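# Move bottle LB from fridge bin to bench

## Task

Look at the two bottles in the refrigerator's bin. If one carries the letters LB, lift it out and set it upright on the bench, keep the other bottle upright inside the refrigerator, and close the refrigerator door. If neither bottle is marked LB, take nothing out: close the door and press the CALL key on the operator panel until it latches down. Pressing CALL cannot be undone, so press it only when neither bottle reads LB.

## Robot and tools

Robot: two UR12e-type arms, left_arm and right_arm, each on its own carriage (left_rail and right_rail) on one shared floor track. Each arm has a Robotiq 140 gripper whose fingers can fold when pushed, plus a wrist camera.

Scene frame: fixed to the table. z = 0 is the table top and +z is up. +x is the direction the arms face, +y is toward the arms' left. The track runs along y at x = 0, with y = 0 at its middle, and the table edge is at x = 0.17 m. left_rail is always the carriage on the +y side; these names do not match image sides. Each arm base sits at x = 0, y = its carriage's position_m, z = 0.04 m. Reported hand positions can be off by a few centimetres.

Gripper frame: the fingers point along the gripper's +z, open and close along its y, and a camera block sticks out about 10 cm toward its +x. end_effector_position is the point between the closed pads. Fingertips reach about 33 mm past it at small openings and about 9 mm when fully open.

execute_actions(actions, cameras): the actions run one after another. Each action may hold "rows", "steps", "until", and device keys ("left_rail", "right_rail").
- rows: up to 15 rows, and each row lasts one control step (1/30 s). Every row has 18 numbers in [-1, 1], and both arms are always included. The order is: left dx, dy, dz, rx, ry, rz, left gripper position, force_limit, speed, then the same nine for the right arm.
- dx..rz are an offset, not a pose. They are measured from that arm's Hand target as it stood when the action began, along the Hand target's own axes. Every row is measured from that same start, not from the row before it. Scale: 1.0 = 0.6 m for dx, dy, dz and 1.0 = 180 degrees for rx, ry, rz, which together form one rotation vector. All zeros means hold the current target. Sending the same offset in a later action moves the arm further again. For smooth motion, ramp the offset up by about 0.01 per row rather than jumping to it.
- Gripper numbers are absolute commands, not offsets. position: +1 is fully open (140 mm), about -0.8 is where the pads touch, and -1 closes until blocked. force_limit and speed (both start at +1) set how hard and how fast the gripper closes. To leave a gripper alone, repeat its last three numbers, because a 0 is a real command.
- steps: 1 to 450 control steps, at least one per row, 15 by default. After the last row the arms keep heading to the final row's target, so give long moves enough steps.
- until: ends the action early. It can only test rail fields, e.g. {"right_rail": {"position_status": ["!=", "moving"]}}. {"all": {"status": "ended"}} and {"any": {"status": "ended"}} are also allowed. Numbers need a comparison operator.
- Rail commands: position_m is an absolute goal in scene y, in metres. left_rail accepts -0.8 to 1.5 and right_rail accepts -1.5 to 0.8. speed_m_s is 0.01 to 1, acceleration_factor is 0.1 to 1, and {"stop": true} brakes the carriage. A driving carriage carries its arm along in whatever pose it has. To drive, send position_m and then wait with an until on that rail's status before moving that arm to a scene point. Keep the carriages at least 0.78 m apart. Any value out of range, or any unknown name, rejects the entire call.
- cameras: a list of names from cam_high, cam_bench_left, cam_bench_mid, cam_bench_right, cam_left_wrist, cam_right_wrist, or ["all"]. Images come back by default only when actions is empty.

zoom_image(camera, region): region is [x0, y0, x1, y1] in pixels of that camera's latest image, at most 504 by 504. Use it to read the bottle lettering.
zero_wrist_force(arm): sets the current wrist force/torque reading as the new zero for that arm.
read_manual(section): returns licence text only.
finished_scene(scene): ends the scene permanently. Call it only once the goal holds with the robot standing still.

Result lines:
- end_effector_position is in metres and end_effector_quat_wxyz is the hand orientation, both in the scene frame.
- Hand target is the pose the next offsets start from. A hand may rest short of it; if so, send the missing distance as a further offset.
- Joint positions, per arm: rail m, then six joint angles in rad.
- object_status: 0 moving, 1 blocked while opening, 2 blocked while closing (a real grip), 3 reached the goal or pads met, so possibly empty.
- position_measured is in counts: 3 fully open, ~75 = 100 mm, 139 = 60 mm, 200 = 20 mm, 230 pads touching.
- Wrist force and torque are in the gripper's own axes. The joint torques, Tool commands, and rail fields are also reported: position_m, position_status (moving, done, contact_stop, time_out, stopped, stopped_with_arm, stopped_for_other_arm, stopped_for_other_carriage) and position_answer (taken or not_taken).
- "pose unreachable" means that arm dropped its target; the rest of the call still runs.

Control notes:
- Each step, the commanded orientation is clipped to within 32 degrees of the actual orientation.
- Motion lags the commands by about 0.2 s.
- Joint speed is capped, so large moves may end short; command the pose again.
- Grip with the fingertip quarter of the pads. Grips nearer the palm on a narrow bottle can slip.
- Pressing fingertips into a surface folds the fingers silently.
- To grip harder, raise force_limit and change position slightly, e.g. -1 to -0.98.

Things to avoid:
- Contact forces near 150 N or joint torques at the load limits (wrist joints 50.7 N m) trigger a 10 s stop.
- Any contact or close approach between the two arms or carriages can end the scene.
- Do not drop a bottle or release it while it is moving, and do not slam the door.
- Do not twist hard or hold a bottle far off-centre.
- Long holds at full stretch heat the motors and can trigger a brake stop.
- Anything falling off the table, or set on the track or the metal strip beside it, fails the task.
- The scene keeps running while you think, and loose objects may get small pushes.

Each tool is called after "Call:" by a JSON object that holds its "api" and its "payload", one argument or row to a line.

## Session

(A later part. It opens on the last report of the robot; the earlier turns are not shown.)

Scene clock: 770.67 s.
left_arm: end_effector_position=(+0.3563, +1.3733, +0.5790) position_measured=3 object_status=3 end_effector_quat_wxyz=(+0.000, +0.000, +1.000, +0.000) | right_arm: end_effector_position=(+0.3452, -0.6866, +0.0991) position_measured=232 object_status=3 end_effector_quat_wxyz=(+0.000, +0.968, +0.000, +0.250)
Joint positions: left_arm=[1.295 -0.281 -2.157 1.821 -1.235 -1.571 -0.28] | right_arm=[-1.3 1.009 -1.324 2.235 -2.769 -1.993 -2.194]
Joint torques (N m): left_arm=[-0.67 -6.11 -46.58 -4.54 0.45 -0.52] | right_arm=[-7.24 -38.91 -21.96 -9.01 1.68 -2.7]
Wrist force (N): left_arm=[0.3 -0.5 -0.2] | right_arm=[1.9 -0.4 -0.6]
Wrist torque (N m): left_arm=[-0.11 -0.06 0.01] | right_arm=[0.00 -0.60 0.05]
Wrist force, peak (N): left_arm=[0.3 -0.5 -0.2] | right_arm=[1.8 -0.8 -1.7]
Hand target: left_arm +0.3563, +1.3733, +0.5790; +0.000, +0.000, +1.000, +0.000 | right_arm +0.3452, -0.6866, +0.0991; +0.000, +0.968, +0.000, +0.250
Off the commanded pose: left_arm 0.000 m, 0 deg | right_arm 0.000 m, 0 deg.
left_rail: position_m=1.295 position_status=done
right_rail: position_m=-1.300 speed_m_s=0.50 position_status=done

Call:
{"api": "execute_actions", "payload": {
  "actions": [
    {"rows":[[0,0,0,0,0,0,1,1,1,0,0,0.005,0,0,0,-1,0,-0.3]],"steps":15}
  ]
}}

Call:
{"api": "execute_actions", "payload": {
  "actions": [
    {"rows":[[0,0,0,0,0,0,1,1,1,0,0,0.004,0,0,0,-1,0,-0.3]],"steps":15}
  ],
  "cameras": ["cam_right_wrist"]
}}

Call:
{"api": "zoom_image", "payload": {
  "camera": "cam_right_wrist",
  "region": [380, 120, 560, 260]
}}

Scene clock: 778.77 s.
left_arm: end_effector_position=(+0.3563, +1.3733, +0.5790) position_measured=3 object_status=3 end_effector_quat_wxyz=(+0.000, +0.000, +1.000, +0.000) | right_arm: end_effector_position=(+0.3467, -0.6866, +0.0965) position_measured=232 object_status=3 end_effector_quat_wxyz=(+0.000, +0.968, +0.000, +0.250)
Joint positions: left_arm=[1.295 -0.281 -2.157 1.821 -1.235 -1.571 -0.28] | right_arm=[-1.3 1.007 -1.318 2.235 -2.776 -1.993 -2.196]
Joint torques (N m): left_arm=[1.74 -6.36 -47.07 -3.95 0.86 -0.4] | right_arm=[-7.64 -35.1 -21.26 -8.71 2.57 -2.68]
Wrist force (N): left_arm=[0.0 -0.3 -0.2] | right_arm=[3.1 2.2 -6.8]
Wrist torque (N m): left_arm=[-0.06 0.00 0.00] | right_arm=[-0.10 -0.66 0.07]
Wrist force, peak (N): left_arm=[0.3 -0.7 0.1] | right_arm=[2.7 1.8 -8.7]
Hand target: left_arm +0.3563, +1.3733, +0.5790; +0.000, +0.000, +1.000, +0.000 | right_arm +0.3467, -0.6866, +0.0965; +0.000, +0.968, +0.000, +0.250
Off the commanded pose: left_arm 0.000 m, 0 deg | right_arm 0.000 m, 0 deg.
left_rail: position_m=1.295 position_status=done
right_rail: position_m=-1.300 speed_m_s=0.50 position_status=done

Scene clock: 779.47 s.
left_arm: end_effector_position=(+0.3563, +1.3733, +0.5790) position_measured=3 object_status=3 end_effector_quat_wxyz=(+0.000, +0.000, +1.000, +0.000) | right_arm: end_effector_position=(+0.3478, -0.6866, +0.0944) position_measured=232 object_status=3 end_effector_quat_wxyz=(+0.000, +0.968, +0.000, +0.250)
Joint positions: left_arm=[1.295 -0.281 -2.157 1.821 -1.235 -1.571 -0.28] | right_arm=[-1.3 1.006 -1.314 2.236 -2.781 -1.992 -2.198]
Joint torques (N m): left_arm=[0.56 -3.6 -47.55 -3.7 0.71 -0.73] | right_arm=[-7.48 -32.09 -21.26 -8.77 3.69 -2.79]
Wrist force (N): left_arm=[0.3 0.0 -0.3] | right_arm=[3.9 6.0 -13.8]
Wrist torque (N m): left_arm=[0.01 -0.07 0.00] | right_arm=[-0.26 -0.54 0.08]
Wrist force, peak (N): left_arm=[0.4 -0.7 -0.4] | right_arm=[3.6 6.0 -14.0]
Hand target: left_arm +0.3563, +1.3733, +0.5790; +0.000, +0.000, +1.000, +0.000 | right_arm +0.3478, -0.6866, +0.0944; +0.000, +0.968, +0.000, +0.250
Off the commanded pose: left_arm 0.000 m, 0 deg | right_arm 0.000 m, 0 deg.
left_rail: position_m=1.295 position_status=done
right_rail: position_m=-1.300 speed_m_s=0.50 position_status=done
camera_calibration:
cam_right_wrist: T_world_to_cam=[[-0.0129366, -0.999581, -0.0258859, -0.671392], [-0.992633, 0.015957, -0.120105, 0.358484], [0.120468, 0.0241415, -0.992424, 0.252787], [0, 0, 0, 1]] pos_world=[0.316704, -0.682933, 0.276548]
Images, in order (width x height): cam_right_wrist 896x504.

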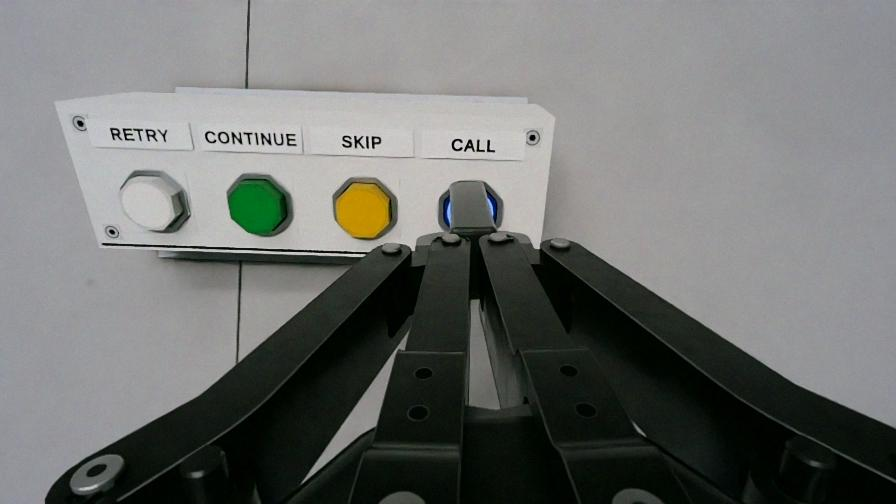

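Scaled by 2.800 from the camera's 896x504 image, which has a finer 1280x720 frame.

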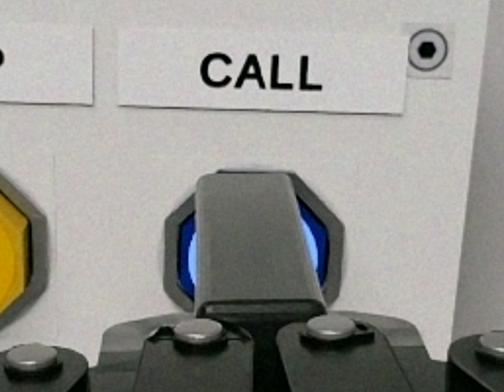

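Call:
{"api": "execute_actions", "payload": {
  "actions": [
    {"rows":[[0,0,0,0,0,0,1,1,1,0,0,0.0035,0,0,0,-1,0,-0.3]],"steps":15}
  ]
}}

Scene clock: 809.80 s.
left_arm: end_effector_position=(+0.3563, +1.3733, +0.5790) position_measured=3 object_status=3 end_effector_quat_wxyz=(+0.000, +0.000, +1.000, +0.000) | right_arm: end_effector_position=(+0.3482, -0.6864, +0.0943) position_measured=232 object_status=3 end_effector_quat_wxyz=(-0.001, +0.968, +0.000, +0.251)
Joint positions: left_arm=[1.295 -0.281 -2.157 1.821 -1.235 -1.571 -0.28] | right_arm=[-1.3 1.006 -1.314 2.236 -2.784 -1.993 -2.199]
Joint torques (N m): left_arm=[-0.44 -6.6 -47.27 -3.99 1.04 -0.62] | right_arm=[3.02 -54.42 -28.01 -5.9 -1.13 0.1]
Wrist force (N): left_arm=[0.2 -0.2 0.0] | right_arm=[-8.5 18.5 -38.4]
Wrist torque (N m): left_arm=[-0.05 -0.04 0.00] | right_arm=[-0.85 -0.78 0.14]
Wrist force, peak (N): left_arm=[0.5 -0.7 -0.1] | right_arm=[-13.4 43.6 -142.1]
Hand target: left_arm +0.3563, +1.3733, +0.5790; +0.000, +0.000, +1.000, +0.000 | right_arm +0.3482, -0.6864, +0.0943; -0.001, +0.968, +0.000, +0.251 (not the last commanded pose)
Tool commands: left_gripper/position=+1.0 left_gripper/force_limit=+1.0 left_gripper/speed=+1.0 right_gripper/position=-1.0 right_gripper/force_limit=+0.003922 right_gripper/speed=-0.301961
Off the commanded pose: left_arm 0.000 m, 0 deg | right_arm 0.002 m, 0 deg.
FORCE FAULT: contact force on the right arm reached its limit, and that arm stopped for 10 seconds. The contact can be on any part of that arm, not only on its tool. That arm's remaining commands of this call were not run. That arm's target is now where it stood when the stop ended, not its last command. That arm accepts commands again.
left_rail: position_m=1.295 position_status=done
right_rail: position_m=-1.300 speed_m_s=0.50 position_status=done

Call:
{"api": "execute_actions", "payload": {
  "actions": [
    {"rows":[[0,0,0,0,0,0,1,1,1,0,0,-0.003,0,0,0,-1,0,-0.3],[0,0,0,0,0,0,1,1,1,0,0,-0.006,0,0,0,-1,0,-0.3],[0,0,0,0,0,0,1,1,1,0,0,-0.012,0,0,0,-1,0,-0.3],[0,0,0,0,0,0,1,1,1,0,0,-0.02,0,0,0,-1,0,-0.3]],"steps":15}
  ],
  "cameras": ["cam_right_wrist"]
}}

Call:
{"api": "zoom_image", "payload": {
  "camera": "cam_right_wrist",
  "region": [300, 120, 560, 260]
}}

Scene clock: 821.87 s.
left_arm: end_effector_position=(+0.3563, +1.3733, +0.5790) position_measured=3 object_status=3 end_effector_quat_wxyz=(+0.000, +0.000, +1.000, +0.000) | right_arm: end_effector_position=(+0.3424, -0.6863, +0.1048) position_measured=232 object_status=3 end_effector_quat_wxyz=(-0.001, +0.968, +0.000, +0.251)
Joint positions: left_arm=[1.295 -0.281 -2.157 1.821 -1.235 -1.571 -0.28] | right_arm=[-1.3 1.014 -1.334 2.234 -2.759 -1.995 -2.19]
Joint torques (N m): left_arm=[-0.52 -5.28 -48.24 -3.93 1.35 -0.83] | right_arm=[12.55 -69.36 -34.18 -2.58 -4.02 2.99]
Wrist force (N): left_arm=[0.3 -0.3 -0.4] | right_arm=[1.2 -1.3 -1.2]
Wrist torque (N m): left_arm=[-0.06 -0.07 0.01] | right_arm=[-0.21 -0.43 -0.31]
Wrist force, peak (N): left_arm=[0.7 -0.5 -0.4] | right_arm=[-8.4 18.5 -40.0]
Hand target: left_arm +0.3563, +1.3733, +0.5790; +0.000, +0.000, +1.000, +0.000 | right_arm +0.3424, -0.6863, +0.1048; -0.001, +0.968, +0.000, +0.251
Off the commanded pose: left_arm 0.000 m, 0 deg | right_arm 0.000 m, 0 deg.
left_rail: position_m=1.295 position_status=done
right_rail: position_m=-1.300 speed_m_s=0.50 position_status=done
camera_calibration:
cam_right_wrist: T_world_to_cam=[[-0.0120795, -0.999565, -0.0269204, -0.671159], [-0.992462, 0.0152687, -0.121601, 0.353971], [0.121959, 0.0252486, -0.992214, 0.26392], [0, 0, 0, 1]] pos_world=[0.311008, -0.682935, 0.28684]
Images, in order (width x height): cam_right_wrist 896x504.

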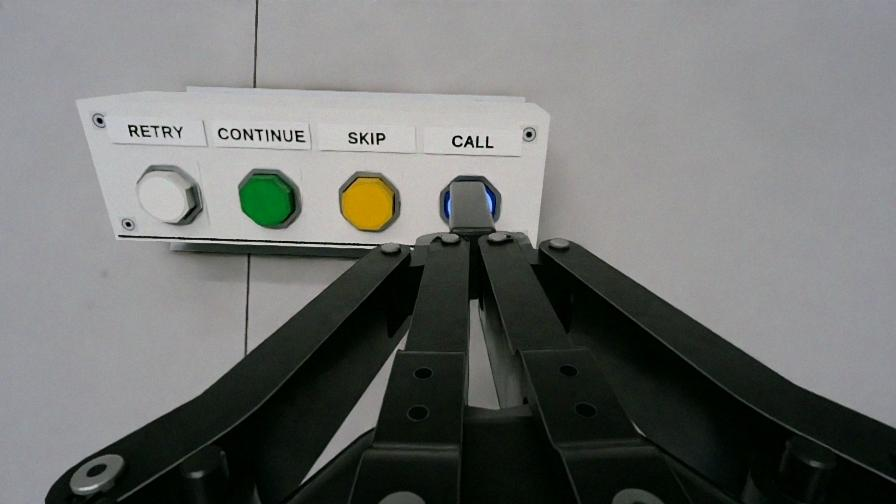

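Scaled by 1.938 from the camera's 896x504 image, which has a finer 1280x720 frame.

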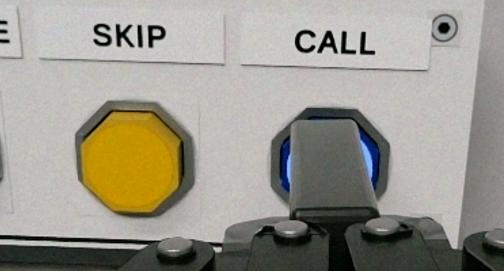

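Call:
{"api": "execute_actions", "payload": {
  "actions": [
    {"rows":[[0,0,0,0,0,0,1,1,1,0.005,0,-0.02,0,0,0,-1,0,-0.3],[0,0,0,0,0,0,1,1,1,0.015,0,-0.05,0,0,0,-1,0,-0.3],[0,0,0,0,0,0,1,1,1,0.03,0,-0.09,0,0,0,-1,0,-0.3],[0,0,0,0,0,0,1,1,1,0.05,0,-0.13,0,0,0,-1,0,-0.3],[0,0,0,0,0,0,1,1,1,0.07,0,-0.17,0,0,0,-1,0,-0.3]],"steps":22}
  ],
  "cameras": ["cam_right_wrist"]
}}

Call:
{"api": "zoom_image", "payload": {
  "camera": "cam_right_wrist",
  "region": [180, 100, 560, 300]
}}

Scene clock: 829.90 s.
left_arm: end_effector_position=(+0.3563, +1.3733, +0.5790) position_measured=3 object_status=3 end_effector_quat_wxyz=(+0.000, +0.000, +1.000, +0.000) | right_arm: end_effector_position=(+0.3295, -0.6866, +0.2143) position_measured=232 object_status=3 end_effector_quat_wxyz=(-0.001, +0.968, +0.000, +0.251) end_effector_velocity=(+0.000, +0.000, +0.000) end_effector_angular_velocity=(-0.002, +0.001, -0.001)
Joint positions: left_arm=[1.295 -0.281 -2.157 1.821 -1.235 -1.571 -0.28] | right_arm=[-1.3 1.031 -1.497 2.162 -2.516 -2 -2.172]
Joint velocities: left_arm=[within noise] | right_arm=[0.001 -0.001 0 -0.001 0.003 -0.001 0]
Joint torques (N m): left_arm=[0.1 -4.85 -48.01 -4.27 0.91 -0.83] | right_arm=[13.11 -61.1 -41.78 -2.41 -4.1 2.79]
Wrist force (N): left_arm=[0.2 -0.4 0.0] | right_arm=[1.3 -1.3 -1.5]
Wrist torque (N m): left_arm=[-0.08 -0.05 0.00] | right_arm=[-0.22 -0.45 -0.30]
Wrist force, peak (N): left_arm=[0.7 -0.6 -0.4] | right_arm=[3.1 -1.2 -6.3]
Hand target: left_arm +0.3563, +1.3733, +0.5790; +0.000, +0.000, +1.000, +0.000 | right_arm +0.3295, -0.6866, +0.2144; -0.001, +0.968, +0.000, +0.251
Off the commanded pose: left_arm 0.000 m, 0 deg | right_arm 0.000 m, 0 deg.
left_rail: position_m=1.295 position_status=done
right_rail: position_m=-1.300 speed_m_s=0.50 position_status=done
camera_calibration:
cam_right_wrist: T_world_to_cam=[[-0.0120684, -0.999562, -0.0270198, -0.668629], [-0.992462, 0.0152696, -0.121599, 0.354488], [0.121958, 0.0253486, -0.992211, 0.374216], [0, 0, 0, 1]] pos_world=[0.298108, -0.683235, 0.39634]
Images, in order (width x height): cam_right_wrist 896x504.

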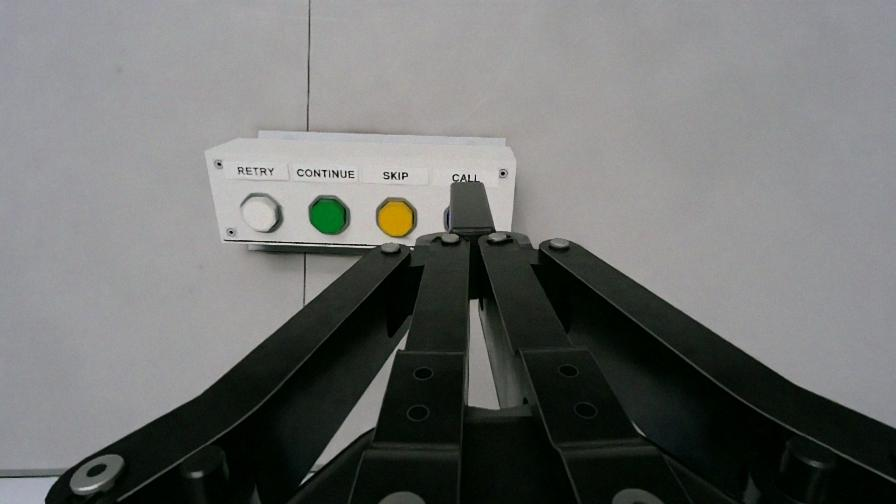

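Scaled by 1.326 from the camera's 896x504 image, which has a finer 1280x720 frame.

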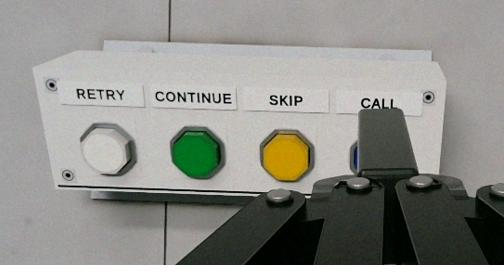

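Call:
{"api": "execute_actions", "payload": {
  "actions": [
    {"rows":[[0,0,0,0,0,0,1,1,1,-0.02,0.03,0,0,0,0,-1,0,-0.3],[0,0,0,0,0,0,1,1,1,-0.04,0.07,0,0,0,0,-1,0,-0.3],[0,0,0,0,0,0,1,1,1,-0.06,0.117,0,0,0,0,-1,0,-0.3]],"steps":22}
  ],
  "cameras": ["cam_right_wrist"]
}}

Call:
{"api": "zoom_image", "payload": {
  "camera": "cam_right_wrist",
  "region": [130, 50, 450, 250]
}}

Scene clock: 838.73 s.
left_arm: end_effector_position=(+0.3563, +1.3733, +0.5790) position_measured=3 object_status=3 end_effector_quat_wxyz=(+0.000, +0.000, +1.000, +0.000) | right_arm: end_effector_position=(+0.2981, -0.7567, +0.1968) position_measured=232 object_status=3 end_effector_quat_wxyz=(-0.001, +0.968, +0.000, +0.251)
Joint positions: left_arm=[1.295 -0.281 -2.157 1.821 -1.235 -1.571 -0.28] | right_arm=[-1.3 1.014 -1.599 2.309 -2.568 -1.995 -2.19]
Joint torques (N m): left_arm=[0.75 -6.41 -47.65 -4.05 1.04 -0.83] | right_arm=[-6.99 -51.79 -27.89 -9.02 1.62 -2.76]
Wrist force (N): left_arm=[0.0 -0.3 -0.2] | right_arm=[1.2 -1.2 -1.3]
Wrist torque (N m): left_arm=[-0.07 -0.01 0.00] | right_arm=[-0.19 -0.42 0.07]
Wrist force, peak (N): left_arm=[0.5 -0.7 0.1] | right_arm=[5.3 -7.1 -0.8]
Hand target: left_arm +0.3563, +1.3733, +0.5790; +0.000, +0.000, +1.000, +0.000 | right_arm +0.2981, -0.7567, +0.1968; -0.001, +0.968, +0.000, +0.251
Off the commanded pose: left_arm 0.000 m, 0 deg | right_arm 0.000 m, 0 deg.
left_rail: position_m=1.295 position_status=done
right_rail: position_m=-1.300 speed_m_s=0.50 position_status=done
camera_calibration:
cam_right_wrist: T_world_to_cam=[[-0.0120795, -0.999565, -0.0269204, -0.739487], [-0.992462, 0.0152687, -0.121601, 0.322265], [0.121959, 0.0252486, -0.992214, 0.362382], [0, 0, 0, 1]] pos_world=[0.266708, -0.753235, 0.37884]
Images, in order (width x height): cam_right_wrist 896x504.

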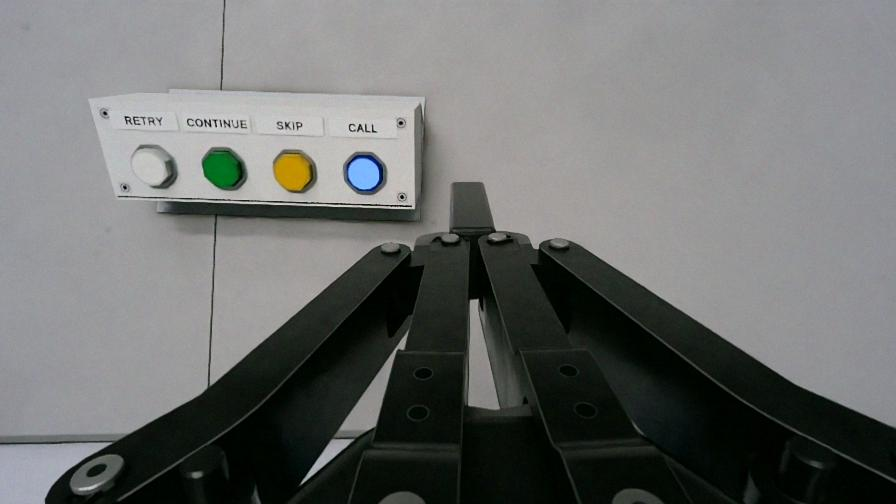

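Scaled by 1.575 from the camera's 896x504 image, which has a finer 1280x720 frame.

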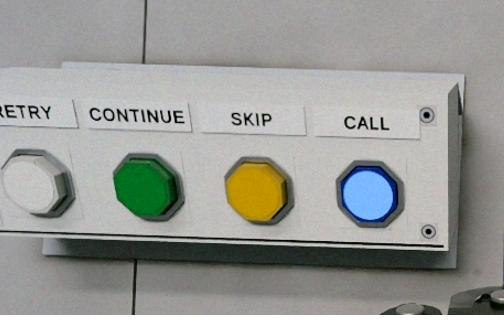

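Call:
{"api": "execute_actions", "payload": {
  "actions": [],
  "cameras": ["cam_bench_left", "cam_high", "cam_bench_mid"]
}}

Call:
{"api": "zoom_image", "payload": {
  "camera": "cam_bench_left",
  "region": [0, 140, 110, 430]
}}

Call:
{"api": "zoom_image", "payload": {
  "camera": "cam_bench_left",
  "region": [40, 240, 110, 310]
}}

Call:
{"api": "zoom_image", "payload": {
  "camera": "cam_high",
  "region": [75, 20, 145, 90]
}}

Scene clock: 847.97 s.
left_arm: end_effector_position=(+0.3563, +1.3733, +0.5790) position_measured=3 object_status=3 end_effector_quat_wxyz=(+0.000, +0.000, +1.000, +0.000) | right_arm: end_effector_position=(+0.2981, -0.7567, +0.1968) position_measured=232 object_status=3 end_effector_quat_wxyz=(-0.001, +0.968, +0.000, +0.251)
Joint positions: left_arm=[1.295 -0.281 -2.157 1.821 -1.235 -1.571 -0.28] | right_arm=[-1.3 1.014 -1.599 2.31 -2.568 -1.995 -2.19]
Joint velocities: within noise
Joint torques (N m): left_arm=[-0.59 -7.4 -47.69 -3.89 1.12 -1.16] | right_arm=[-7.46 -50.92 -28.3 -8.98 1.57 -2.65]
Wrist force (N): left_arm=[0.1 -0.2 -0.1] | right_arm=[1.3 -0.8 -1.7]
Wrist torque (N m): left_arm=[-0.03 -0.03 0.00] | right_arm=[-0.12 -0.44 0.07]
Wrist force, peak (N): left_arm=[0.4 -0.8 -0.1] | right_arm=[1.5 -1.5 -1.8]
Hand target: left_arm +0.3563, +1.3733, +0.5790; +0.000, +0.000, +1.000, +0.000 | right_arm +0.2981, -0.7567, +0.1968; -0.001, +0.968, +0.000, +0.251
Tool commands: left_gripper/position=+1.0 left_gripper/force_limit=+1.0 left_gripper/speed=+1.0 right_gripper/position=-1.0 right_gripper/force_limit=+0.0 right_gripper/speed=-0.3
Off the commanded pose: left_arm 0.000 m, 0 deg | right_arm 0.000 m, 0 deg.
left_rail: position_m=1.295 position_status=done
right_rail: position_m=-1.300 speed_m_s=0.50 position_status=done
Images, in order (width x height): cam_high 504x504, cam_bench_left 504x504, cam_bench_mid 504x504.

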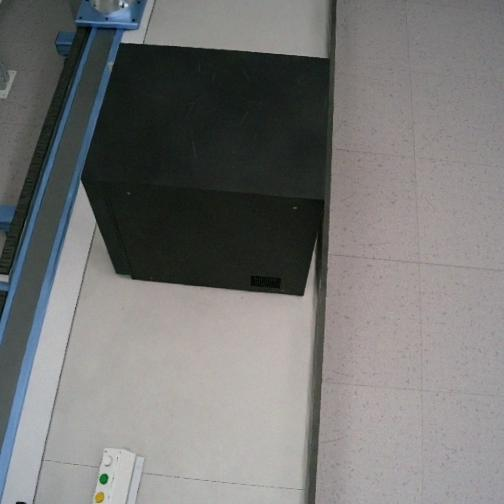

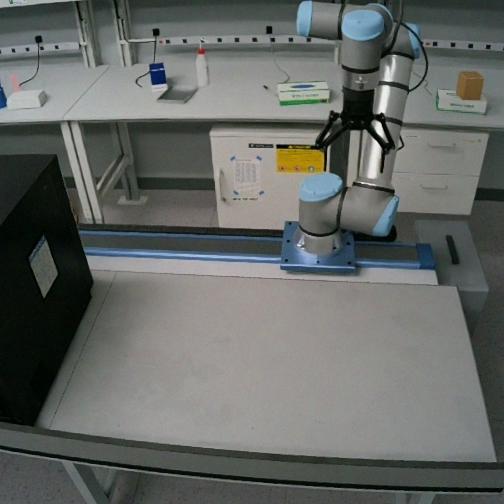

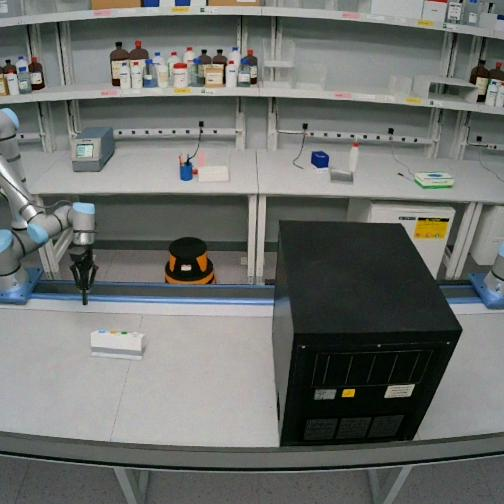

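Scaled by 1.738 from the camera's 504x504 image, which has a finer 720x720 frame.

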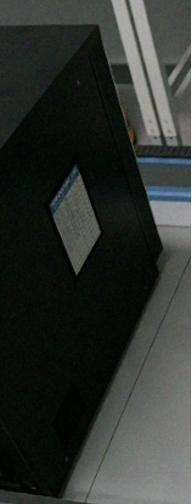

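Scaled by 7.200 from the camera's 504x504 image, which has a finer 720x720 frame.

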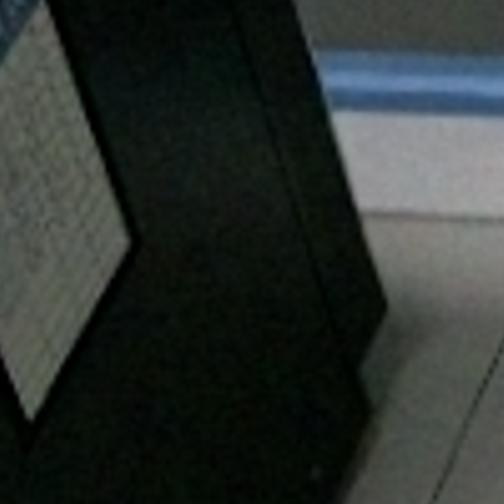

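Scaled by 7.200 from the camera's 504x504 image, which has a finer 720x720 frame.

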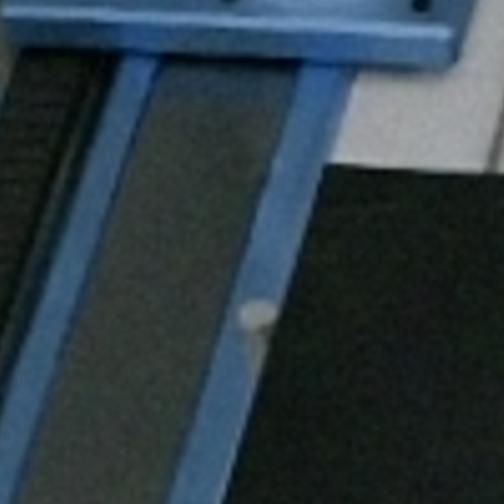

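Call:
{"api": "finished_scene", "payload": {
  "scene": 1
}}

The scene is finished: the task was done.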